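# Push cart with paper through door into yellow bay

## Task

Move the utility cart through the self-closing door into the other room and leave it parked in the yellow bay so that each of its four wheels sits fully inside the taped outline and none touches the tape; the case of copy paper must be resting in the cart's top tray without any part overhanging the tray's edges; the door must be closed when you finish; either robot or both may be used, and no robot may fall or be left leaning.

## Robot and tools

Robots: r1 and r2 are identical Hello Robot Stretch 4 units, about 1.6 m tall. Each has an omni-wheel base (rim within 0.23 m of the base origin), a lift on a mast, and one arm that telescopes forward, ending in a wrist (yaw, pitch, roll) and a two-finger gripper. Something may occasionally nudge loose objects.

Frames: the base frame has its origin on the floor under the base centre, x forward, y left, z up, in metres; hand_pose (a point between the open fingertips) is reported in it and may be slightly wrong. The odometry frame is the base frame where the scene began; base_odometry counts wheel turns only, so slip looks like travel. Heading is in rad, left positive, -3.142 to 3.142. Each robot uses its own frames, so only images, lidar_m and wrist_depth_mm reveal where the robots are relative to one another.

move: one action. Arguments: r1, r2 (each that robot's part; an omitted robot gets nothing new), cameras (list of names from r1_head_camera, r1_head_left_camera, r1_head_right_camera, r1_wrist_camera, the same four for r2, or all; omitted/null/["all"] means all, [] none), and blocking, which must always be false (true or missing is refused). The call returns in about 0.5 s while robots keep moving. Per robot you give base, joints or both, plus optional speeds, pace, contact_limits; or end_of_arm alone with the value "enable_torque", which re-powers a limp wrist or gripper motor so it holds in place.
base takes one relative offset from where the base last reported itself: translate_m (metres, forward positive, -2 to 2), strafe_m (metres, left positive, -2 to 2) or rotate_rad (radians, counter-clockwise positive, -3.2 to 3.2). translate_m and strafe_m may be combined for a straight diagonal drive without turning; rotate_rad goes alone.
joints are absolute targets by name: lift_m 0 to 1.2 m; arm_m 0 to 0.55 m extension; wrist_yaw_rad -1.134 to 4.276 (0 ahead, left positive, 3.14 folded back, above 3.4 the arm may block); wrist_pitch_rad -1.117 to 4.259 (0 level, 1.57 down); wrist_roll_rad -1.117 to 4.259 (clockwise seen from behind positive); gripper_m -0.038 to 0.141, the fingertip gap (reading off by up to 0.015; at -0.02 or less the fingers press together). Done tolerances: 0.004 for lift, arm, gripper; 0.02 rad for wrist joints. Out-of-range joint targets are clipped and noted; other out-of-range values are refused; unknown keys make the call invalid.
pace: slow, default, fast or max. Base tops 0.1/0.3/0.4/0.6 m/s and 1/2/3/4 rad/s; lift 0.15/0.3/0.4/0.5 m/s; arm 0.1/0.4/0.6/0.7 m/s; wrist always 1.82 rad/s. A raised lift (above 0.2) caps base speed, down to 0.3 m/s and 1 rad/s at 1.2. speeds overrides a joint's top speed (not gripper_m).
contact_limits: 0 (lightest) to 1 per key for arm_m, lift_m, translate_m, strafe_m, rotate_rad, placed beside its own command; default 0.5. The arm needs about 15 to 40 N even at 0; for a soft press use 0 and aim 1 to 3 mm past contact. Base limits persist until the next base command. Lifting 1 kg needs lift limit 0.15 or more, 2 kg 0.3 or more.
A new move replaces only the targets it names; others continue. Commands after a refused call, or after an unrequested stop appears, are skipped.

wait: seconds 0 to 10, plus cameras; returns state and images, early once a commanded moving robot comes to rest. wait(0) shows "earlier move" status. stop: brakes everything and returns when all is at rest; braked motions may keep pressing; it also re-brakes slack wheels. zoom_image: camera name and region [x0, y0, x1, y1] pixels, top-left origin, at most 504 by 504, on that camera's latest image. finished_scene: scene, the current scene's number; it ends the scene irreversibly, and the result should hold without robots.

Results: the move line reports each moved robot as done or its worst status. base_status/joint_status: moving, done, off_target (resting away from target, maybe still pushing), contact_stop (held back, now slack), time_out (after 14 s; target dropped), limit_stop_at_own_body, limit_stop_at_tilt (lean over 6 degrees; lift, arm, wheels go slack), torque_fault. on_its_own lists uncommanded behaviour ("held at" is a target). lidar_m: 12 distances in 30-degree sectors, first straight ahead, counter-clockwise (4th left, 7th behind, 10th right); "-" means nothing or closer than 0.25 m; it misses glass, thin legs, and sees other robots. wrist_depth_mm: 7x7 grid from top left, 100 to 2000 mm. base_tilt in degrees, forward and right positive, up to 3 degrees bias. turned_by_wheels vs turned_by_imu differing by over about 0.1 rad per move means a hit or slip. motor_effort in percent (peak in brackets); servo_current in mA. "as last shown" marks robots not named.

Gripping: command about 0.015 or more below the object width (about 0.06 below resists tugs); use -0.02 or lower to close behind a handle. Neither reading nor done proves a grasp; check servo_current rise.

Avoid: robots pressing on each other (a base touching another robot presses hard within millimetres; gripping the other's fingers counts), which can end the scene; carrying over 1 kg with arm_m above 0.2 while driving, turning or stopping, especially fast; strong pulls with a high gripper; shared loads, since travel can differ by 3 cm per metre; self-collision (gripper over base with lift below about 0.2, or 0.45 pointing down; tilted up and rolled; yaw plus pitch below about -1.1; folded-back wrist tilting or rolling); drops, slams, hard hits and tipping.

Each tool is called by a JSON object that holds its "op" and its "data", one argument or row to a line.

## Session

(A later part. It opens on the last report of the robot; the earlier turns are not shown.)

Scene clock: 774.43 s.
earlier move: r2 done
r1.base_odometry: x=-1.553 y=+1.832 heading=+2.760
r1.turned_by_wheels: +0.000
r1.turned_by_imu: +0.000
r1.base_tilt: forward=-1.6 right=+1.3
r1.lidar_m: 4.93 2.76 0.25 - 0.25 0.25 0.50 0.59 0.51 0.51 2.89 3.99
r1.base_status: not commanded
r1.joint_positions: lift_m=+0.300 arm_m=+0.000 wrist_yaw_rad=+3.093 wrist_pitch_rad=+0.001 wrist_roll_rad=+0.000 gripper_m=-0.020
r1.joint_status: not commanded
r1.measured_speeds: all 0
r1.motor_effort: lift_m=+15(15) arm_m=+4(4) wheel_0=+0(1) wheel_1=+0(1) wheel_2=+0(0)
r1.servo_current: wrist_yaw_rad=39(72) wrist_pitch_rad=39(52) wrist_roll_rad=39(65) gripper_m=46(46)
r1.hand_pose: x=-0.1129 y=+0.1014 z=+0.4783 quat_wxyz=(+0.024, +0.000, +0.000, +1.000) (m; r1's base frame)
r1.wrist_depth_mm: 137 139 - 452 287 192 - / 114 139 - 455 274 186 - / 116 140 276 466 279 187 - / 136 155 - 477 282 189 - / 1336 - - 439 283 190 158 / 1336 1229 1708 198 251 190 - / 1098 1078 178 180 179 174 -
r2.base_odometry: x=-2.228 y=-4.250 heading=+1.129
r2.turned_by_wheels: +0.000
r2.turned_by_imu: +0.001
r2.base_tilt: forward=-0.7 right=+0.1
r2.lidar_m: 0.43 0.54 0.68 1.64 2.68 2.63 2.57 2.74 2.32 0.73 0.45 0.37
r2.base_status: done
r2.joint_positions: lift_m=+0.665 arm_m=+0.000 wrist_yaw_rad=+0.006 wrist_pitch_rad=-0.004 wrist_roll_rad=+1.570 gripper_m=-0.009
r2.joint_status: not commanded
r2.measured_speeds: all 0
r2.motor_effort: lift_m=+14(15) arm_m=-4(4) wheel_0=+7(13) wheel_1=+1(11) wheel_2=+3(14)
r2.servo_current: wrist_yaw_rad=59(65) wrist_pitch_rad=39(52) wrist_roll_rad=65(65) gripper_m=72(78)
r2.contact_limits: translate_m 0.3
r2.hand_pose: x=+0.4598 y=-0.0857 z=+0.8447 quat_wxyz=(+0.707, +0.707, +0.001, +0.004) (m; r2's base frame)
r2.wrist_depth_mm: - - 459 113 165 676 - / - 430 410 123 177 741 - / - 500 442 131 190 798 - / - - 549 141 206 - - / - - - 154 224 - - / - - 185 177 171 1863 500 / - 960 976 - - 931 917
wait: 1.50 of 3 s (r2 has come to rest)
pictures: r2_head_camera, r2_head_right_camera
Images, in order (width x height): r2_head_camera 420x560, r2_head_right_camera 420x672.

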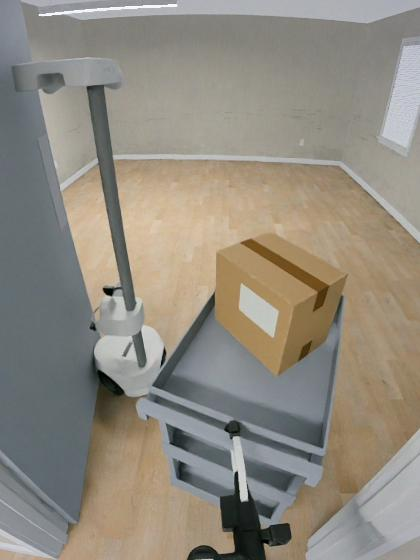

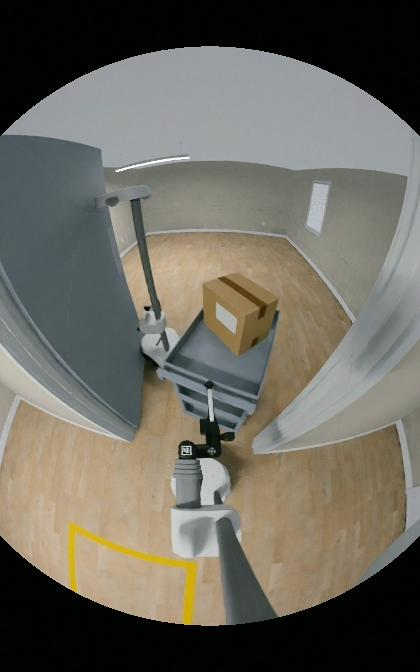

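{"op": "move", "data": {
  "r2": {"base":{"translate_m":-0.45,"strafe_m":0.06},"contact_limits":{"translate_m":0.3}},
  "blocking": false,
  "cameras": []
}}

{"op": "wait", "data": {
  "seconds": 4,
  "cameras": ["r2_head_camera","r2_head_right_camera"]
}}

Scene clock: 783.67 s.
move: r2 moving
r1: as last shown
r1.base_tilt: forward=-1.5 right=+1.3
r1.lidar_m: 4.91 2.78 0.25 - 0.25 0.25 0.51 0.58 0.50 2.78 2.91 3.98
r1.motor_effort: lift_m=+15(15) arm_m=+4(4) wheel_0=+0(1) wheel_1=+0(0) wheel_2=+0(0)
r1.servo_current: wrist_yaw_rad=65(65) wrist_pitch_rad=39(52) wrist_roll_rad=52(52) gripper_m=39(46)
r1.wrist_depth_mm: 136 139 - 452 287 193 - / 114 139 - 459 274 186 - / 117 139 274 466 278 187 - / 136 156 - 473 282 189 - / 1366 - - 439 283 190 158 / 1229 1229 1618 199 251 190 - / - 1118 178 180 179 174 -
r2.base_odometry: x=-2.245 y=-4.276 heading=+1.128
r2.turned_by_wheels: -0.001
r2.turned_by_imu: +0.000
r2.base_tilt: forward=-0.7 right=+0.1
r2.lidar_m: 0.42 0.51 0.69 1.77 2.72 2.57 2.52 2.72 2.29 0.82 0.48 0.37
r2.base_status: translate_m moving; strafe_m moving
r2.joint_positions: lift_m=+0.665 arm_m=+0.000 wrist_yaw_rad=-0.002 wrist_pitch_rad=-0.004 wrist_roll_rad=+1.570 gripper_m=-0.009
r2.joint_status: not commanded
r2.measured_speeds: translate_m=-0.123 strafe_m=+0.015 rotate_rad=-0.001 lift_m=+0.000 arm_m=+0.000 wrist_yaw_rad=-0.017 wrist_pitch_rad=+0.000 wrist_roll_rad=+0.000
r2.motor_effort: lift_m=+14(15) arm_m=-4(4) wheel_0=-14(14) wheel_1=-9(10) wheel_2=+12(16)
r2.servo_current: wrist_yaw_rad=39(52) wrist_pitch_rad=46(46) wrist_roll_rad=39(59) gripper_m=65(72)
r2.contact_limits: translate_m 0.3
r2.hand_pose: x=+0.4591 y=-0.0879 z=+0.8447 quat_wxyz=(+0.707, +0.707, -0.002, +0.001) (m; r2's base frame)
r2.wrist_depth_mm: - - 496 173 178 - - / - 469 433 131 187 732 - / - 484 433 142 198 809 - / - - 549 152 213 - - / - - - 163 228 - - / - - 187 175 171 1808 496 / - 991 - - - 946 466
pictures: none
No camera images: "cameras" was empty.

Scene clock: 786.17 s.
earlier move: r2 done
r1.base_odometry: x=-1.553 y=+1.832 heading=+2.760
r1.turned_by_wheels: +0.000
r1.turned_by_imu: +0.000
r1.base_tilt: forward=-1.6 right=+1.2
r1.lidar_m: 4.93 2.80 0.25 - 0.25 0.25 0.50 0.72 0.87 2.80 2.92 3.96
r1.base_status: not commanded
r1.joint_positions: lift_m=+0.300 arm_m=+0.000 wrist_yaw_rad=+3.093 wrist_pitch_rad=+0.001 wrist_roll_rad=+0.000 gripper_m=-0.020
r1.joint_status: not commanded
r1.measured_speeds: all 0
r1.motor_effort: lift_m=+15(15) arm_m=+4(4) wheel_0=+0(1) wheel_1=+0(0) wheel_2=+0(0)
r1.servo_current: wrist_yaw_rad=52(65) wrist_pitch_rad=39(52) wrist_roll_rad=52(65) gripper_m=46(52)
r1.hand_pose: x=-0.1129 y=+0.1014 z=+0.4783 quat_wxyz=(+0.024, +0.000, +0.000, +1.000) (m; r1's base frame)
r1.wrist_depth_mm: 136 138 - 452 289 193 - / 114 139 - 459 276 186 - / 116 140 277 466 279 186 - / 136 156 - 473 282 188 - / - 1863 - 439 285 190 158 / - 1537 1661 198 251 191 - / - 1138 179 179 179 174 -
r2.base_odometry: x=-2.475 y=-4.630 heading=+1.128
r2.turned_by_wheels: +0.000
r2.turned_by_imu: -0.001
r2.base_tilt: forward=-0.7 right=+0.1
r2.lidar_m: 0.44 0.50 1.11 2.47 2.68 2.15 2.10 2.24 2.29 2.05 0.90 0.41
r2.base_status: done
r2.joint_positions: lift_m=+0.665 arm_m=+0.000 wrist_yaw_rad=-0.002 wrist_pitch_rad=-0.004 wrist_roll_rad=+1.570 gripper_m=-0.009
r2.joint_status: not commanded
r2.measured_speeds: all 0
r2.motor_effort: lift_m=+14(15) arm_m=-4(4) wheel_0=-4(16) wheel_1=-3(10) wheel_2=+1(16)
r2.servo_current: wrist_yaw_rad=39(59) wrist_pitch_rad=39(52) wrist_roll_rad=39(59) gripper_m=72(72)
r2.contact_limits: translate_m 0.3
r2.hand_pose: x=+0.4591 y=-0.0879 z=+0.8447 quat_wxyz=(+0.707, +0.707, -0.002, +0.001) (m; r2's base frame)
r2.wrist_depth_mm: - - 559 181 185 715 - / - - 469 140 195 750 - / - 469 436 148 204 798 - / - - 521 156 215 831 - / - - 640 165 229 - - / - - 187 176 171 1308 530 / - - - - - - 484
wait: 2.50 of 4 s (r2 has come to rest)
pictures: r2_head_camera, r2_head_right_camera
Images, in order (width x height): r2_head_camera 420x560, r2_head_right_camera 420x672.

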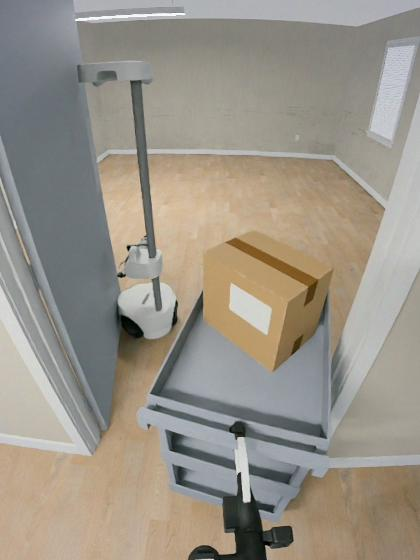

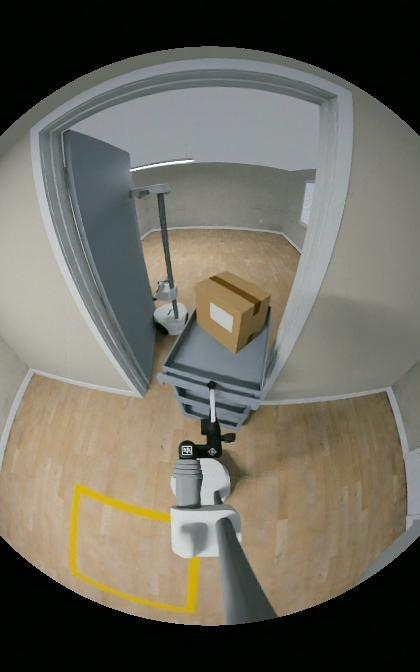

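{"op": "move", "data": {
  "r2": {"base":{"translate_m":-0.4,"strafe_m":0.06},"contact_limits":{"translate_m":0.3}},
  "blocking": false,
  "cameras": []
}}

{"op": "wait", "data": {
  "seconds": 4,
  "cameras": []
}}

{"op": "move", "data": {
  "r2": {"base":{"translate_m":-0.6,"strafe_m":0.6},"contact_limits":{"translate_m":0.3}},
  "blocking": false,
  "cameras": []
}}

{"op": "wait", "data": {
  "seconds": 5,
  "cameras": ["r2_head_camera","r2_head_left_camera","r2_head_right_camera"]
}}

Scene clock: 798.80 s.
move: r2 moving
r1: as last shown
r1.base_tilt: forward=-1.6 right=+1.3
r1.lidar_m: 4.94 2.79 0.25 - 0.25 0.25 0.51 0.73 0.94 2.79 2.90 3.96
r1.servo_current: wrist_yaw_rad=39(59) wrist_pitch_rad=39(46) wrist_roll_rad=52(59) gripper_m=33(52)
r1.wrist_depth_mm: 137 139 - 449 289 193 - / 114 139 - 459 276 185 - / 116 140 276 466 278 187 - / 137 156 - 477 281 188 - / - 1863 - 439 285 190 158 / - 1576 1661 199 251 191 - / - 1042 179 180 179 174 -
r2.base_odometry: x=-2.493 y=-4.657 heading=+1.128
r2.turned_by_wheels: -0.001
r2.turned_by_imu: +0.000
r2.base_tilt: forward=-0.7 right=+0.1
r2.lidar_m: 0.41 0.51 1.17 2.45 2.64 2.13 2.07 2.24 2.30 2.12 0.96 0.40
r2.base_status: translate_m moving; strafe_m moving
r2.joint_positions: lift_m=+0.665 arm_m=+0.000 wrist_yaw_rad=-0.002 wrist_pitch_rad=-0.004 wrist_roll_rad=+1.570 gripper_m=-0.009
r2.joint_status: not commanded
r2.measured_speeds: translate_m=-0.122 strafe_m=+0.018 rotate_rad=+0.001 lift_m=+0.000 arm_m=+0.000 wrist_yaw_rad=+0.000 wrist_pitch_rad=+0.000 wrist_roll_rad=+0.000
r2.motor_effort: lift_m=+14(15) arm_m=-4(4) wheel_0=-12(13) wheel_1=-8(9) wheel_2=+13(13)
r2.servo_current: wrist_yaw_rad=46(59) wrist_pitch_rad=39(52) wrist_roll_rad=59(59) gripper_m=65(72)
r2.contact_limits: translate_m 0.3
r2.hand_pose: x=+0.4591 y=-0.0879 z=+0.8447 quat_wxyz=(+0.707, +0.707, -0.002, +0.001) (m; r2's base frame)
r2.wrist_depth_mm: - - 559 135 186 732 - / - - 477 142 195 750 - / - 469 442 148 206 798 - / - - 517 157 216 820 - / - - 609 166 228 - - / - - 188 175 172 1366 530 / - - - - - - 484
pictures: none
No camera images: "cameras" was empty.

Scene clock: 801.13 s.
earlier move: r2 done
r1.base_odometry: x=-1.553 y=+1.832 heading=+2.760
r1.turned_by_wheels: +0.000
r1.turned_by_imu: +0.000
r1.base_tilt: forward=-1.6 right=+1.3
r1.lidar_m: 4.93 2.79 0.25 - 0.25 0.26 0.51 1.03 1.26 2.79 2.91 4.00
r1.base_status: not commanded
r1.joint_positions: lift_m=+0.300 arm_m=+0.000 wrist_yaw_rad=+3.093 wrist_pitch_rad=+0.001 wrist_roll_rad=+0.000 gripper_m=-0.020
r1.joint_status: not commanded
r1.measured_speeds: all 0
r1.motor_effort: lift_m=+15(15) arm_m=+4(4) wheel_0=-1(1) wheel_1=+0(0) wheel_2=+0(0)
r1.servo_current: wrist_yaw_rad=52(65) wrist_pitch_rad=46(52) wrist_roll_rad=39(72) gripper_m=39(52)
r1.hand_pose: x=-0.1129 y=+0.1014 z=+0.4783 quat_wxyz=(+0.024, +0.000, +0.000, +1.000) (m; r1's base frame)
r1.wrist_depth_mm: 136 139 - 449 289 192 - / 114 139 - 459 276 186 - / 116 139 277 469 278 187 - / 136 155 - 473 281 189 - / - - - 436 285 190 159 / - 1537 1499 198 251 190 - / 1205 1060 179 180 179 173 -
r2.base_odometry: x=-2.701 y=-4.966 heading=+1.128
r2.turned_by_wheels: +0.000
r2.turned_by_imu: -0.001
r2.base_tilt: forward=-0.7 right=+0.1
r2.lidar_m: 0.42 0.48 1.76 2.44 2.25 1.74 1.71 1.86 2.29 2.26 1.45 0.41
r2.base_status: done
r2.joint_positions: lift_m=+0.665 arm_m=+0.000 wrist_yaw_rad=-0.002 wrist_pitch_rad=-0.004 wrist_roll_rad=+1.570 gripper_m=-0.009
r2.joint_status: not commanded
r2.measured_speeds: all 0
r2.motor_effort: lift_m=+15(15) arm_m=-4(4) wheel_0=-6(15) wheel_1=-5(9) wheel_2=+1(14)
r2.servo_current: wrist_yaw_rad=46(65) wrist_pitch_rad=46(52) wrist_roll_rad=52(59) gripper_m=72(78)
r2.contact_limits: translate_m 0.3
r2.hand_pose: x=+0.4591 y=-0.0879 z=+0.8447 quat_wxyz=(+0.707, +0.707, -0.002, +0.001) (m; r2's base frame)
r2.wrist_depth_mm: - - 139 140 191 - - / - - 508 146 200 750 - / - 466 445 152 208 798 - / - - 500 160 217 809 - / - - 580 168 229 1661 - / - - 186 176 171 1661 - / - - - - - - 477
wait: 2.33 of 4 s (r2 has come to rest)
pictures: none
No camera images: "cameras" was empty.

Scene clock: 801.63 s.
move: r2 moving
r1: as last shown
r1.lidar_m: 4.92 2.78 0.25 - 0.25 0.25 0.51 1.06 1.25 2.79 2.91 3.98
r1.motor_effort: lift_m=+15(15) arm_m=+4(4) wheel_0=+0(1) wheel_1=+0(0) wheel_2=+0(0)
r1.servo_current: wrist_yaw_rad=52(72) wrist_pitch_rad=33(52) wrist_roll_rad=59(65) gripper_m=52(52)
r1.wrist_depth_mm: 136 138 - 449 287 192 - / 114 139 - 459 276 186 - / 116 139 274 466 278 187 - / 136 156 - 477 281 189 - / - - - 439 285 190 158 / - 1576 1537 199 250 190 - / 1308 1098 180 180 179 174 -
r2.base_odometry: x=-2.731 y=-4.977 heading=+1.127
r2.turned_by_wheels: +0.000
r2.turned_by_imu: +0.000
r2.base_tilt: forward=-0.7 right=+0.1
r2.lidar_m: 0.43 0.48 1.78 2.43 2.19 1.72 1.68 1.81 2.34 2.28 1.48 0.41
r2.base_status: translate_m moving; strafe_m moving
r2.joint_positions: lift_m=+0.665 arm_m=+0.000 wrist_yaw_rad=-0.003 wrist_pitch_rad=-0.004 wrist_roll_rad=+1.570 gripper_m=-0.009
r2.joint_status: not commanded
r2.measured_speeds: translate_m=-0.090 strafe_m=+0.091 rotate_rad=-0.007 lift_m=+0.000 arm_m=+0.000 wrist_yaw_rad=-0.002 wrist_pitch_rad=+0.000 wrist_roll_rad=+0.000
r2.motor_effort: lift_m=+15(15) arm_m=-4(4) wheel_0=-14(16) wheel_1=+7(7) wheel_2=+11(11)
r2.servo_current: wrist_yaw_rad=52(59) wrist_pitch_rad=39(46) wrist_roll_rad=46(59) gripper_m=65(72)
r2.contact_limits: translate_m 0.3
r2.hand_pose: x=+0.4590 y=-0.0883 z=+0.8447 quat_wxyz=(+0.707, +0.707, -0.003, +0.000) (m; r2's base frame)
r2.wrist_depth_mm: - - 564 139 191 - - / - - 500 145 198 741 - / - 466 449 151 208 798 - / - - 504 159 218 820 - / - - 591 168 229 1618 - / - - 187 177 172 1708 - / - - - - - - 477
pictures: none
No camera images: "cameras" was empty.

Scene clock: 805.40 s.
earlier move: r2 done
r1.base_odometry: x=-1.553 y=+1.832 heading=+2.760
r1.turned_by_wheels: +0.000
r1.turned_by_imu: +0.000
r1.base_tilt: forward=-1.5 right=+1.3
r1.lidar_m: 4.94 2.76 0.25 - 0.25 0.25 0.49 1.29 1.26 2.79 2.90 4.00
r1.base_status: not commanded
r1.joint_positions: lift_m=+0.300 arm_m=+0.000 wrist_yaw_rad=+3.093 wrist_pitch_rad=+0.001 wrist_roll_rad=+0.000 gripper_m=-0.020
r1.joint_status: not commanded
r1.measured_speeds: all 0
r1.motor_effort: lift_m=+15(15) arm_m=+4(4) wheel_0=+0(1) wheel_1=+0(1) wheel_2=+0(0)
r1.servo_current: wrist_yaw_rad=65(72) wrist_pitch_rad=39(52) wrist_roll_rad=52(65) gripper_m=39(52)
r1.hand_pose: x=-0.1129 y=+0.1014 z=+0.4783 quat_wxyz=(+0.024, +0.000, +0.000, +1.000) (m; r1's base frame)
r1.wrist_depth_mm: 137 139 - 449 286 193 - / 114 139 - 459 274 186 - / 116 140 272 469 277 187 - / 137 155 - 480 282 188 - / - - - 484 283 189 158 / 1808 1808 1661 198 250 191 - / 1308 1229 179 179 179 174 -
r2.base_odometry: x=-3.500 y=-5.251 heading=+1.128
r2.turned_by_wheels: +0.000
r2.turned_by_imu: -0.003
r2.base_tilt: forward=-0.7 right=+0.1
r2.lidar_m: 0.47 1.89 1.94 1.91 1.41 1.08 1.05 1.15 1.69 2.78 0.52 0.33
r2.base_status: done
r2.joint_positions: lift_m=+0.665 arm_m=+0.000 wrist_yaw_rad=-0.005 wrist_pitch_rad=-0.004 wrist_roll_rad=+1.570 gripper_m=-0.009
r2.joint_status: not commanded
r2.measured_speeds: all 0
r2.motor_effort: lift_m=+14(15) arm_m=-4(4) wheel_0=-2(19) wheel_1=+2(7) wheel_2=+3(11)
r2.servo_current: wrist_yaw_rad=39(59) wrist_pitch_rad=46(52) wrist_roll_rad=52(65) gripper_m=65(78)
r2.contact_limits: translate_m 0.3
r2.hand_pose: x=+0.4589 y=-0.0888 z=+0.8447 quat_wxyz=(+0.707, +0.707, -0.003, +0.000) (m; r2's base frame)
r2.wrist_depth_mm: - - - - - - - / 1537 - - - 118 - - / 1576 - - - 140 - - / 1537 - - - 170 - 508 / - - - - 220 - 466 / - - 141 140 181 399 399 / - - - - - - 1255
wait: 3.77 of 5 s (r2 has come to rest)
pictures: r2_head_camera, r2_head_left_camera, r2_head_right_camera
Images, in order (width x height): r2_head_camera 420x560, r2_head_left_camera 420x672, r2_head_right_camera 420x672.

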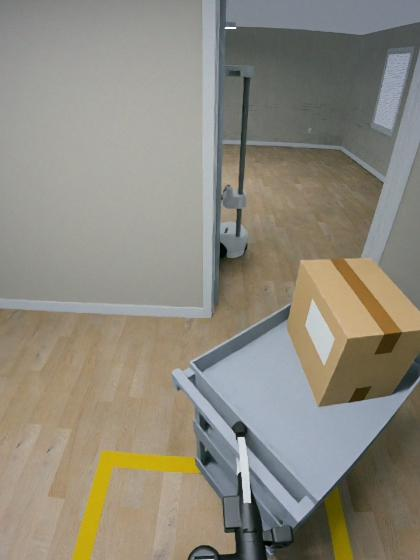

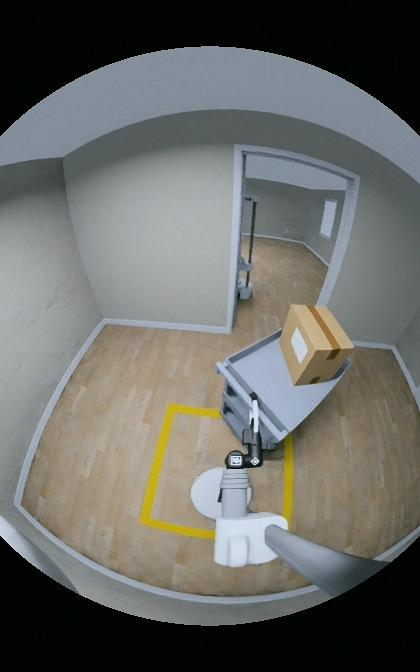

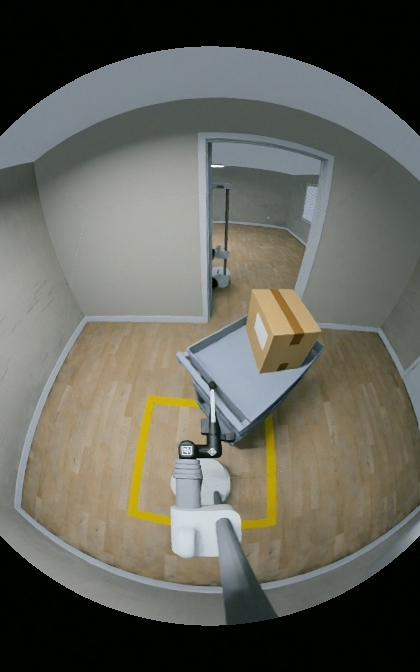

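{"op": "move", "data": {
  "r2": {"base":{"translate_m":-0.67,"strafe_m":0.16},"contact_limits":{"translate_m":0.3}},
  "blocking": false,
  "cameras": []
}}

{"op": "wait", "data": {
  "seconds": 5,
  "cameras": ["r2_head_camera","r2_head_left_camera","r2_head_right_camera"]
}}

{"op": "zoom_image", "data": {
  "camera": "r2_head_camera",
  "region": [60, 260, 420, 560]
}}

{"op": "zoom_image", "data": {
  "camera": "r2_head_left_camera",
  "region": [100, 260, 350, 510]
}}

Scene clock: 817.63 s.
move: r2 moving
r1: as last shown
r1.base_tilt: forward=-1.6 right=+1.3
r1.lidar_m: 4.94 2.78 0.25 - 0.25 0.25 0.50 1.28 1.26 2.76 2.91 3.99
r1.motor_effort: lift_m=+15(15) arm_m=+4(4) wheel_0=+0(1) wheel_1=+0(0) wheel_2=+0(0)
r1.servo_current: wrist_yaw_rad=52(59) wrist_pitch_rad=46(46) wrist_roll_rad=59(59) gripper_m=46(46)
r1.wrist_depth_mm: 136 138 - 452 287 191 - / 114 139 - 455 274 186 - / 116 139 273 469 278 186 - / 137 156 - 477 281 189 - / - - - 484 285 190 158 / 1863 1808 1661 198 251 190 - / 1308 1205 179 180 179 174 -
r2.base_odometry: x=-3.520 y=-5.275 heading=+1.127
r2.turned_by_wheels: +0.000
r2.turned_by_imu: +0.000
r2.base_tilt: forward=-0.6 right=+0.1
r2.lidar_m: 0.44 1.91 1.97 1.90 1.37 1.03 1.01 1.10 1.65 2.80 0.55 0.32
r2.base_status: translate_m moving; strafe_m moving
r2.joint_positions: lift_m=+0.665 arm_m=+0.000 wrist_yaw_rad=-0.004 wrist_pitch_rad=-0.004 wrist_roll_rad=+1.570 gripper_m=-0.009
r2.joint_status: not commanded
r2.measured_speeds: translate_m=-0.120 strafe_m=+0.028 rotate_rad=-0.003 lift_m=+0.000 arm_m=+0.000 wrist_yaw_rad=+0.007 wrist_pitch_rad=+0.000 wrist_roll_rad=+0.000
r2.motor_effort: lift_m=+14(15) arm_m=-4(4) wheel_0=-12(13) wheel_1=-8(8) wheel_2=+14(14)
r2.servo_current: wrist_yaw_rad=46(52) wrist_pitch_rad=46(46) wrist_roll_rad=46(52) gripper_m=65(72)
r2.contact_limits: translate_m 0.3
r2.hand_pose: x=+0.4590 y=-0.0884 z=+0.8447 quat_wxyz=(+0.707, +0.707, -0.003, +0.000) (m; r2's base frame)
r2.wrist_depth_mm: 1537 - - - - - - / 1537 - - - 118 - - / 1576 - - - 140 - - / 1618 - - - 171 539 508 / - - - - 219 - 473 / - - 141 140 175 397 427 / - - - - - - 1255
pictures: none
No camera images: "cameras" was empty.

Scene clock: 820.90 s.
earlier move: r2 done
r1.base_odometry: x=-1.553 y=+1.832 heading=+2.760
r1.turned_by_wheels: +0.000
r1.turned_by_imu: +0.000
r1.base_tilt: forward=-1.6 right=+1.3
r1.lidar_m: 4.95 2.77 0.25 - 0.25 0.25 0.51 1.28 1.25 2.78 2.89 4.01
r1.base_status: not commanded
r1.joint_positions: lift_m=+0.300 arm_m=+0.000 wrist_yaw_rad=+3.093 wrist_pitch_rad=+0.001 wrist_roll_rad=+0.000 gripper_m=-0.020
r1.joint_status: not commanded
r1.measured_speeds: all 0
r1.motor_effort: lift_m=+15(15) arm_m=+4(4) wheel_0=+0(1) wheel_1=+0(0) wheel_2=+0(0)
r1.servo_current: wrist_yaw_rad=52(65) wrist_pitch_rad=39(52) wrist_roll_rad=39(65) gripper_m=39(46)
r1.hand_pose: x=-0.1129 y=+0.1014 z=+0.4783 quat_wxyz=(+0.024, +0.000, +0.000, +1.000) (m; r1's base frame)
r1.wrist_depth_mm: 136 138 - 455 289 193 - / 114 139 - 455 274 186 - / 116 139 274 469 278 187 - / 137 156 - 477 281 189 - / - - - 442 285 190 158 / 1863 1863 1618 199 251 191 - / 1308 1205 179 179 179 174 -
r2.base_odometry: x=-3.932 y=-5.787 heading=+1.128
r2.turned_by_wheels: +0.000
r2.turned_by_imu: +0.002
r2.base_tilt: forward=-0.7 right=+0.0
r2.lidar_m: 0.46 2.39 1.85 1.15 0.50 0.37 0.36 0.42 0.59 2.36 3.13 0.36
r2.base_status: done
r2.joint_positions: lift_m=+0.665 arm_m=+0.000 wrist_yaw_rad=+0.003 wrist_pitch_rad=-0.004 wrist_roll_rad=+1.570 gripper_m=-0.009
r2.joint_status: not commanded
r2.measured_speeds: all 0
r2.motor_effort: lift_m=+15(15) arm_m=-3(4) wheel_0=+0(14) wheel_1=-4(8) wheel_2=+5(17)
r2.servo_current: wrist_yaw_rad=52(59) wrist_pitch_rad=46(52) wrist_roll_rad=39(59) gripper_m=72(72)
r2.contact_limits: translate_m 0.3
r2.hand_pose: x=+0.4595 y=-0.0867 z=+0.8447 quat_wxyz=(+0.707, +0.707, -0.001, +0.002) (m; r2's base frame)
r2.wrist_depth_mm: - 402 402 - 148 - - / - 397 399 104 161 - - / - - 477 117 178 - - / - - 640 194 198 - - / - - - 143 221 1808 530 / - - 186 164 171 1921 480 / - - - - - 1618 1336
wait: 3.27 of 5 s (r2 has come to rest)
pictures: r2_head_camera, r2_head_left_camera, r2_head_right_camera
Images, in order (width x height): r2_head_camera 420x560, r2_head_left_camera 420x672, r2_head_right_camera 420x672.

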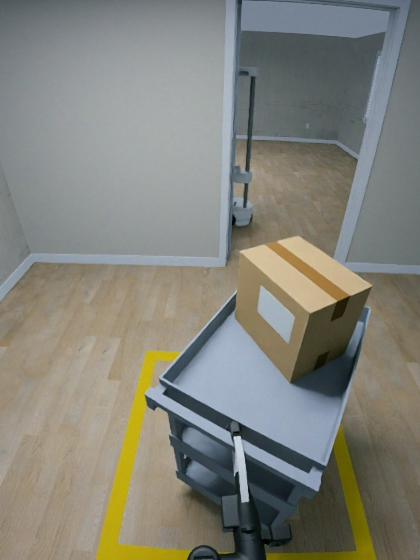

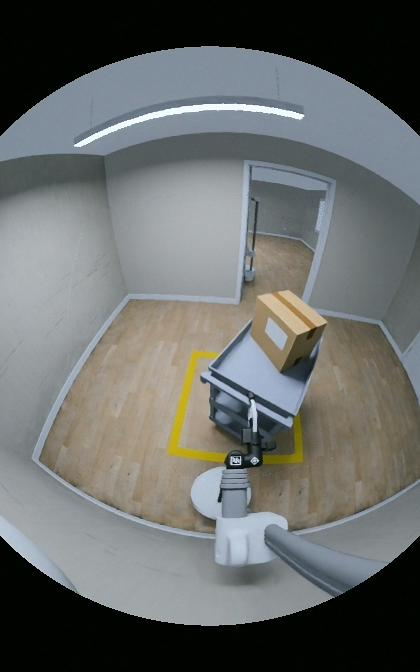

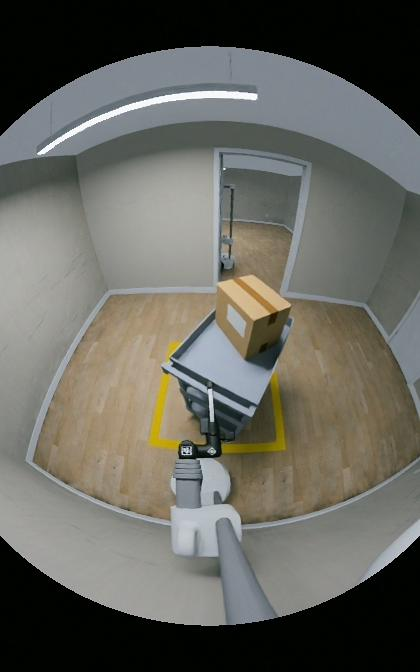

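Scaled by 1.400 from the camera's 420x560 image, which has a finer 1200x1600 frame.

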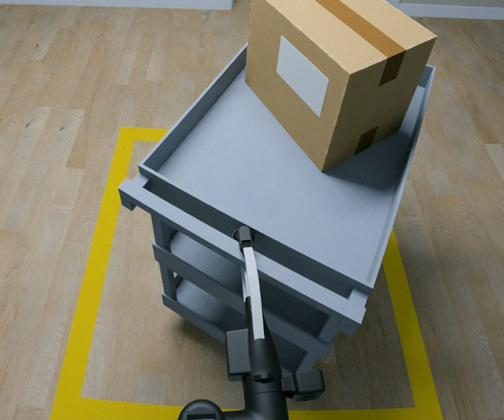

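Scaled by 2.016 from the camera's 420x672 image, which has a finer 600x960 frame.

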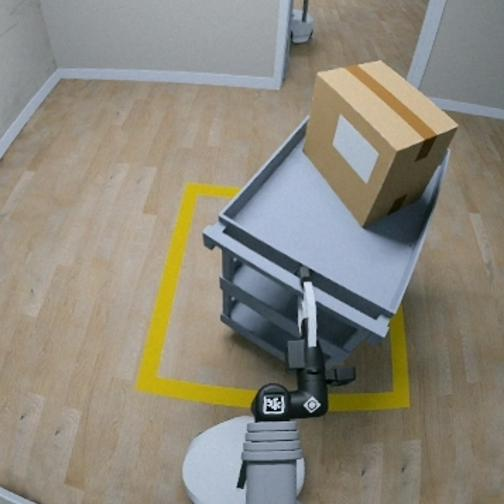

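{"op": "move", "data": {
  "blocking": false,
  "r2": {"joints":{"gripper_m":0.14}},
  "cameras": ["r2_head_camera","r2_head_left_camera","r2_head_right_camera"]
}}

Scene clock: 843.60 s.
move: r2 moving
r1: as last shown
r1.lidar_m: 4.93 2.77 0.25 - 0.25 0.25 0.52 1.28 1.25 2.78 2.90 3.99
r1.servo_current: wrist_yaw_rad=59(59) wrist_pitch_rad=33(46) wrist_roll_rad=59(59) gripper_m=46(46)
r1.wrist_depth_mm: 136 138 - 449 289 192 - / 114 139 - 459 276 186 - / 116 139 276 469 278 187 - / 136 156 - 473 281 189 - / - - - 439 283 190 158 / 1863 1808 1618 199 252 191 - / 1336 1205 179 179 179 174 -
r2.base_odometry: x=-3.932 y=-5.787 heading=+1.128
r2.turned_by_wheels: +0.000
r2.turned_by_imu: +0.000
r2.base_tilt: forward=-0.7 right=+0.1
r2.lidar_m: 0.44 2.37 1.85 1.15 0.49 0.39 0.37 0.39 0.62 2.34 3.14 0.35
r2.base_status: not commanded
r2.joint_positions: lift_m=+0.665 arm_m=+0.000 wrist_yaw_rad=+0.003 wrist_pitch_rad=-0.004 wrist_roll_rad=+1.570 gripper_m=+0.013
r2.joint_status: gripper_m moving
r2.measured_speeds: all 0
r2.motor_effort: lift_m=+15(15) arm_m=-4(4) wheel_0=+0(1) wheel_1=-5(5) wheel_2=+4(4)
r2.servo_current: wrist_yaw_rad=33(65) wrist_pitch_rad=52(52) wrist_roll_rad=39(52) gripper_m=98(98)
r2.contact_limits: translate_m 0.3
r2.hand_pose: x=+0.4595 y=-0.0867 z=+0.8447 quat_wxyz=(+0.707, +0.707, -0.001, +0.002) (m; r2's base frame)
r2.wrist_depth_mm: - 410 394 - 151 - - / - 399 387 107 165 - - / - - 480 121 182 - - / - - 647 135 202 - - / - - - 148 227 1921 530 / - - 188 171 180 1921 480 / - - - - 124 1708 1336
pictures: r2_head_camera, r2_head_left_camera, r2_head_right_camera
Images, in order (width x height): r2_head_camera 420x560, r2_head_left_camera 420x672, r2_head_right_camera 420x672.

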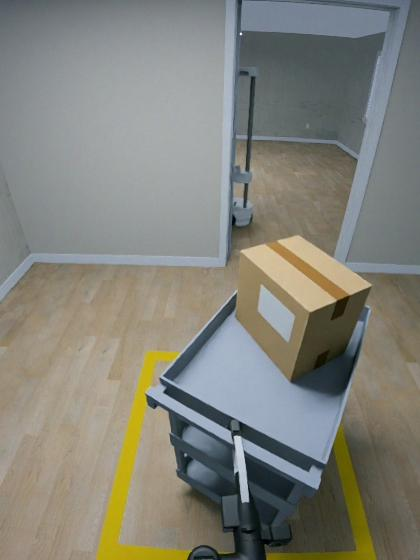

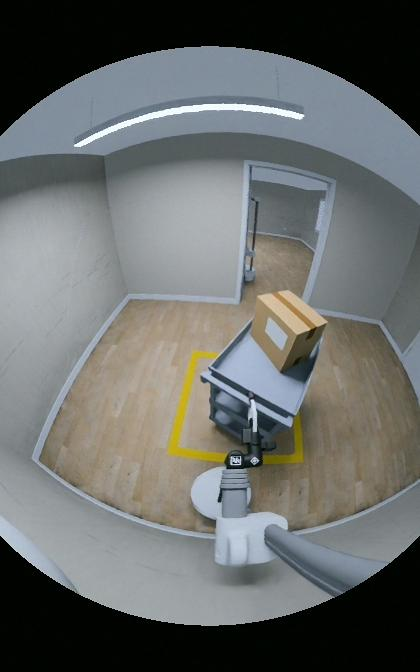

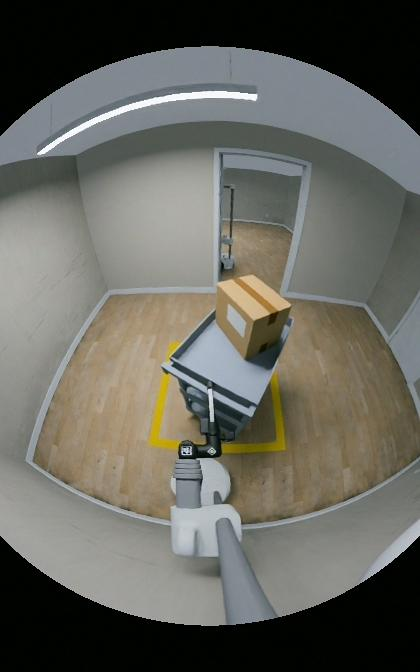

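{"op": "wait", "data": {
  "seconds": 1.5,
  "cameras": []
}}

{"op": "move", "data": {
  "blocking": false,
  "r2": {"base":{"translate_m":-0.1},"pace":"slow"},
  "cameras": []
}}

{"op": "wait", "data": {
  "seconds": 3,
  "cameras": ["r2_head_camera","r2_wrist_camera"]
}}

Scene clock: 851.73 s.
earlier move: r2 done
r1.base_odometry: x=-1.553 y=+1.832 heading=+2.760
r1.turned_by_wheels: +0.000
r1.turned_by_imu: +0.000
r1.base_tilt: forward=-1.6 right=+1.3
r1.lidar_m: 4.95 2.77 0.25 - 0.25 0.25 0.51 1.25 1.25 2.79 2.91 4.01
r1.base_status: not commanded
r1.joint_positions: lift_m=+0.300 arm_m=+0.000 wrist_yaw_rad=+3.093 wrist_pitch_rad=+0.001 wrist_roll_rad=+0.000 gripper_m=-0.020
r1.joint_status: not commanded
r1.measured_speeds: all 0
r1.motor_effort: lift_m=+15(15) arm_m=+4(4) wheel_0=+0(1) wheel_1=+0(0) wheel_2=+0(0)
r1.servo_current: wrist_yaw_rad=59(65) wrist_pitch_rad=46(52) wrist_roll_rad=33(72) gripper_m=39(46)
r1.hand_pose: x=-0.1129 y=+0.1014 z=+0.4783 quat_wxyz=(+0.024, +0.000, +0.000, +1.000) (m; r1's base frame)
r1.wrist_depth_mm: 137 138 - 452 287 192 - / 114 139 - 466 276 186 - / 116 139 277 466 279 187 - / 136 156 - 473 282 188 - / - - - 436 283 190 158 / 1863 1808 1661 199 251 191 - / 1255 1229 179 179 179 174 -
r2.base_odometry: x=-3.932 y=-5.787 heading=+1.128
r2.turned_by_wheels: +0.000
r2.turned_by_imu: +0.001
r2.base_tilt: forward=-0.7 right=+0.1
r2.lidar_m: 0.44 2.36 1.84 1.13 0.50 0.39 0.37 0.40 0.59 2.33 3.11 0.36
r2.base_status: not commanded
r2.joint_positions: lift_m=+0.665 arm_m=+0.000 wrist_yaw_rad=+0.003 wrist_pitch_rad=-0.001 wrist_roll_rad=+1.570 gripper_m=+0.140
r2.joint_status: all done
r2.measured_speeds: all 0
r2.motor_effort: lift_m=+15(15) arm_m=-4(4) wheel_0=+0(1) wheel_1=-4(5) wheel_2=+4(4)
r2.servo_current: wrist_yaw_rad=39(65) wrist_pitch_rad=39(52) wrist_roll_rad=59(59) gripper_m=52(117)
r2.contact_limits: translate_m 0.3
r2.hand_pose: x=+0.4595 y=-0.0867 z=+0.8438 quat_wxyz=(+0.707, +0.707, +0.000, +0.001) (m; r2's base frame)
r2.wrist_depth_mm: - 407 107 158 161 - - / - 404 117 176 176 - - / - - 484 186 193 - - / - - 654 209 214 - - / - - - 235 248 1708 - / - - 191 174 211 1366 484 / - - - - - 1708 439
wait: 0.00 of 1.5 s (r2 has come to rest)
pictures: none
No camera images: "cameras" was empty.

Scene clock: 852.23 s.
move: r2 moving
r1: as last shown
r1.lidar_m: 4.91 2.77 0.25 - 0.25 0.25 0.52 1.27 1.25 2.79 2.87 4.01
r1.motor_effort: lift_m=+15(15) arm_m=+4(4) wheel_0=-1(1) wheel_1=+0(0) wheel_2=+0(0)
r1.servo_current: wrist_yaw_rad=33(65) wrist_pitch_rad=39(46) wrist_roll_rad=33(59) gripper_m=39(52)
r1.wrist_depth_mm: 136 139 - 455 287 192 - / 114 139 - 462 274 185 - / 116 140 277 469 278 187 - / 136 155 - 477 281 189 - / - - - 439 285 190 158 / 1863 1808 1661 198 251 191 - / 1308 1205 179 180 179 174 -
r2.base_odometry: x=-3.937 y=-5.798 heading=+1.128
r2.turned_by_wheels: +0.000
r2.turned_by_imu: +0.000
r2.base_tilt: forward=-0.7 right=+0.1
r2.lidar_m: 0.46 2.38 1.85 1.09 0.51 0.37 0.36 0.38 0.56 2.23 3.09 0.37
r2.base_status: translate_m moving
r2.joint_positions: lift_m=+0.665 arm_m=+0.000 wrist_yaw_rad=+0.003 wrist_pitch_rad=-0.001 wrist_roll_rad=+1.570 gripper_m=+0.140
r2.joint_status: not commanded
r2.measured_speeds: translate_m=-0.048 strafe_m=+0.000 rotate_rad=-0.001 lift_m=+0.000 arm_m=+0.000 wrist_yaw_rad=+0.000 wrist_pitch_rad=+0.000 wrist_roll_rad=+0.000
r2.motor_effort: lift_m=+15(15) arm_m=-3(4) wheel_0=-6(7) wheel_1=-6(7) wheel_2=+10(10)
r2.servo_current: wrist_yaw_rad=59(59) wrist_pitch_rad=46(46) wrist_roll_rad=46(52) gripper_m=52(52)
r2.hand_pose: x=+0.4595 y=-0.0867 z=+0.8438 quat_wxyz=(+0.707, +0.707, +0.000, +0.001) (m; r2's base frame)
r2.wrist_depth_mm: - 427 407 168 168 - - / - 410 128 181 184 798 - / - - 492 199 206 - - / - - 661 220 224 - - / - - - 246 259 1756 - / - - 198 193 211 517 477 / - - - - - 1708 433
pictures: none
No camera images: "cameras" was empty.

Scene clock: 854.00 s.
earlier move: r2 done
r1.base_odometry: x=-1.553 y=+1.832 heading=+2.760
r1.turned_by_wheels: +0.000
r1.turned_by_imu: +0.000
r1.base_tilt: forward=-1.6 right=+1.3
r1.lidar_m: 4.93 2.76 0.25 - 0.25 0.25 0.51 1.28 1.26 2.80 2.87 4.01
r1.base_status: not commanded
r1.joint_positions: lift_m=+0.300 arm_m=+0.000 wrist_yaw_rad=+3.093 wrist_pitch_rad=+0.001 wrist_roll_rad=+0.000 gripper_m=-0.020
r1.joint_status: not commanded
r1.measured_speeds: all 0
r1.motor_effort: lift_m=+15(15) arm_m=+4(4) wheel_0=+0(1) wheel_1=+0(0) wheel_2=+0(0)
r1.servo_current: wrist_yaw_rad=46(65) wrist_pitch_rad=46(46) wrist_roll_rad=33(65) gripper_m=39(52)
r1.hand_pose: x=-0.1129 y=+0.1014 z=+0.4783 quat_wxyz=(+0.024, +0.000, +0.000, +1.000) (m; r1's base frame)
r1.wrist_depth_mm: 136 138 - 452 287 192 - / 114 139 - 459 276 186 - / 116 139 277 469 278 186 - / 136 156 - 477 281 189 - / - - - 439 282 190 159 / 1921 1863 1618 199 251 190 - / 1308 1229 179 180 178 174 -
r2.base_odometry: x=-3.975 y=-5.877 heading=+1.127
r2.turned_by_wheels: +0.000
r2.turned_by_imu: +0.000
r2.base_tilt: forward=-0.7 right=+0.1
r2.lidar_m: 0.50 2.41 1.86 0.86 0.37 0.27 0.26 0.29 0.48 1.74 3.13 0.45
r2.base_status: done
r2.joint_positions: lift_m=+0.665 arm_m=+0.000 wrist_yaw_rad=+0.003 wrist_pitch_rad=-0.001 wrist_roll_rad=+1.570 gripper_m=+0.140
r2.joint_status: not commanded
r2.measured_speeds: all 0
r2.motor_effort: lift_m=+15(15) arm_m=-3(4) wheel_0=-4(9) wheel_1=-5(8) wheel_2=+6(10)
r2.servo_current: wrist_yaw_rad=52(65) wrist_pitch_rad=46(46) wrist_roll_rad=46(59) gripper_m=52(59)
r2.hand_pose: x=+0.4595 y=-0.0867 z=+0.8438 quat_wxyz=(+0.707, +0.707, +0.000, +0.001) (m; r2's base frame)
r2.wrist_depth_mm: - - 521 181 237 788 - / - - 496 254 263 - - / - - 591 278 290 - - / - - - 301 - - - / - - - 336 - - - / - - - 298 - 517 436 / - - - - 484 1499 1060
wait: 1.77 of 3 s (r2 has come to rest)
pictures: r2_head_camera, r2_wrist_camera
Images, in order (width x height): r2_head_camera 420x560, r2_wrist_camera 616x392.

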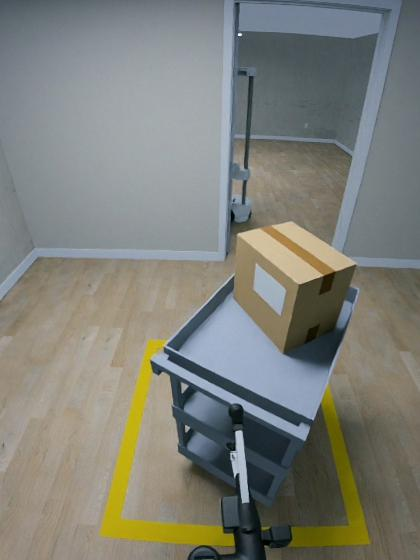

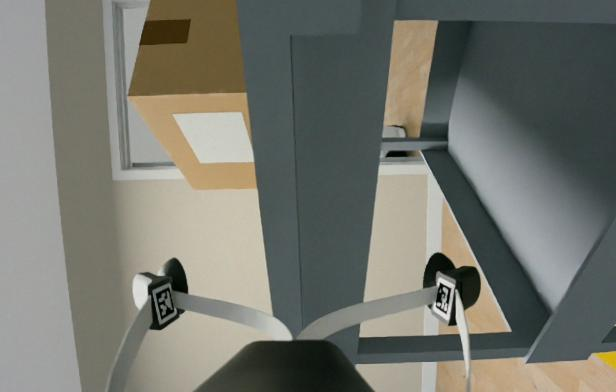

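{"op": "move", "data": {
  "blocking": false,
  "r2": {"base":{"strafe_m":0.45}},
  "cameras": []
}}

{"op": "wait", "data": {
  "seconds": 4,
  "cameras": ["r2_head_camera","r2_head_right_camera"]
}}

Scene clock: 859.67 s.
move: r2 moving
r1: as last shown
r1.lidar_m: 4.94 2.78 0.25 - 0.25 0.25 0.53 1.26 1.25 2.77 2.91 4.01
r1.motor_effort: lift_m=+15(15) arm_m=+4(4) wheel_0=-1(1) wheel_1=+0(0) wheel_2=+0(0)
r1.servo_current: wrist_yaw_rad=52(65) wrist_pitch_rad=46(52) wrist_roll_rad=39(52) gripper_m=39(46)
r1.wrist_depth_mm: 137 139 - 452 289 192 - / 114 139 - 462 274 185 - / 116 139 273 469 279 187 - / 137 155 - 477 279 189 - / - - - 436 285 189 158 / 1863 1921 1708 199 250 190 - / 1281 1205 179 180 179 174 -
r2.base_odometry: x=-4.007 y=-5.862 heading=+1.128
r2.turned_by_wheels: +0.000
r2.turned_by_imu: +0.001
r2.base_tilt: forward=-0.7 right=+0.1
r2.lidar_m: 0.50 2.36 1.80 0.83 0.34 0.27 0.27 0.31 0.43 1.67 3.17 0.47
r2.base_status: strafe_m moving
r2.joint_positions: lift_m=+0.665 arm_m=+0.000 wrist_yaw_rad=+0.003 wrist_pitch_rad=-0.001 wrist_roll_rad=+1.570 gripper_m=+0.140
r2.joint_status: not commanded
r2.measured_speeds: translate_m=-0.001 strafe_m=+0.140 rotate_rad=+0.007 lift_m=+0.000 arm_m=+0.000 wrist_yaw_rad=+0.000 wrist_pitch_rad=+0.000 wrist_roll_rad=+0.000
r2.motor_effort: lift_m=+15(15) arm_m=-4(4) wheel_0=-10(13) wheel_1=+11(11) wheel_2=+1(4)
r2.servo_current: wrist_yaw_rad=52(65) wrist_pitch_rad=46(46) wrist_roll_rad=39(52) gripper_m=52(52)
r2.hand_pose: x=+0.4595 y=-0.0867 z=+0.8438 quat_wxyz=(+0.707, +0.707, +0.000, +0.001) (m; r2's base frame)
r2.wrist_depth_mm: - - 512 249 263 - - / - - 500 271 - 854 - / - - 640 298 315 - - / - - - 322 - - - / - - - 368 - 1863 - / - - - 334 473 473 452 / - - - - - 1808 1098
pictures: none
No camera images: "cameras" was empty.

Scene clock: 862.00 s.
earlier move: r2 done
r1.base_odometry: x=-1.553 y=+1.832 heading=+2.760
r1.turned_by_wheels: +0.000
r1.turned_by_imu: +0.000
r1.base_tilt: forward=-1.6 right=+1.3
r1.lidar_m: 4.93 2.78 0.25 - 0.25 0.25 0.47 1.27 1.25 2.77 2.89 3.99
r1.base_status: not commanded
r1.joint_positions: lift_m=+0.300 arm_m=+0.000 wrist_yaw_rad=+3.093 wrist_pitch_rad=+0.001 wrist_roll_rad=+0.000 gripper_m=-0.020
r1.joint_status: not commanded
r1.measured_speeds: all 0
r1.motor_effort: lift_m=+15(15) arm_m=+4(4) wheel_0=+0(1) wheel_1=+0(1) wheel_2=+0(0)
r1.servo_current: wrist_yaw_rad=39(72) wrist_pitch_rad=46(52) wrist_roll_rad=52(72) gripper_m=46(52)
r1.hand_pose: x=-0.1129 y=+0.1014 z=+0.4783 quat_wxyz=(+0.024, +0.000, +0.000, +1.000) (m; r1's base frame)
r1.wrist_depth_mm: 136 139 - 452 289 192 - / 114 139 - 459 274 186 - / 116 140 276 469 278 187 - / 137 155 - 477 281 189 - / - - - 439 285 190 158 / 1863 1863 1661 198 251 190 - / 1336 1182 179 180 179 174 -
r2.base_odometry: x=-4.381 y=-5.684 heading=+1.127
r2.turned_by_wheels: +0.000
r2.turned_by_imu: +0.000
r2.base_tilt: forward=-0.7 right=+0.1
r2.lidar_m: 2.56 1.81 1.40 0.72 0.30 0.25 0.25 0.26 0.38 1.47 0.73 0.70
r2.base_status: done
r2.joint_positions: lift_m=+0.665 arm_m=+0.000 wrist_yaw_rad=+0.003 wrist_pitch_rad=-0.001 wrist_roll_rad=+1.570 gripper_m=+0.140
r2.joint_status: not commanded
r2.measured_speeds: all 0
r2.motor_effort: lift_m=+15(15) arm_m=-3(4) wheel_0=-2(13) wheel_1=+1(13) wheel_2=+0(4)
r2.servo_current: wrist_yaw_rad=46(65) wrist_pitch_rad=39(52) wrist_roll_rad=52(59) gripper_m=46(59)
r2.hand_pose: x=+0.4595 y=-0.0867 z=+0.8438 quat_wxyz=(+0.707, +0.707, +0.000, +0.001) (m; r2's base frame)
r2.wrist_depth_mm: - - - 466 - 1576 1042 / - - - - - 1661 1160 / - - - - - 1756 1160 / - - - - - 1708 1281 / - - - - - 1661 1205 / - - - - - 1397 1182 / - - - - - 1863 1160
wait: 2.33 of 4 s (r2 has come to rest)
pictures: r2_head_camera, r2_head_right_camera
Images, in order (width x height): r2_head_camera 420x560, r2_head_right_camera 420x672.

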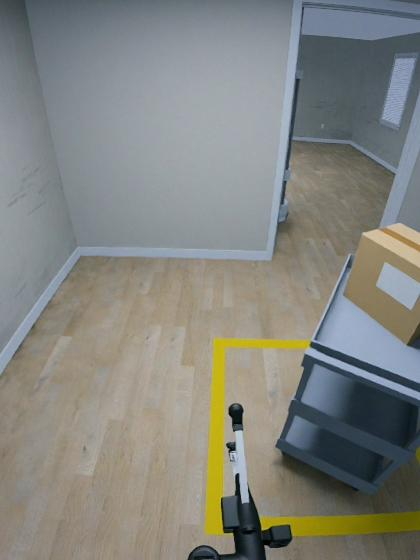

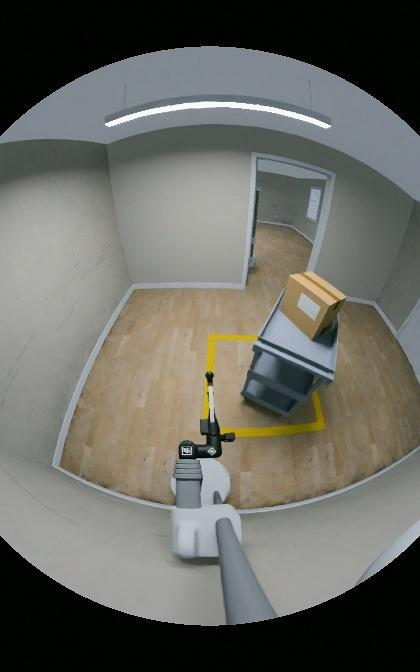

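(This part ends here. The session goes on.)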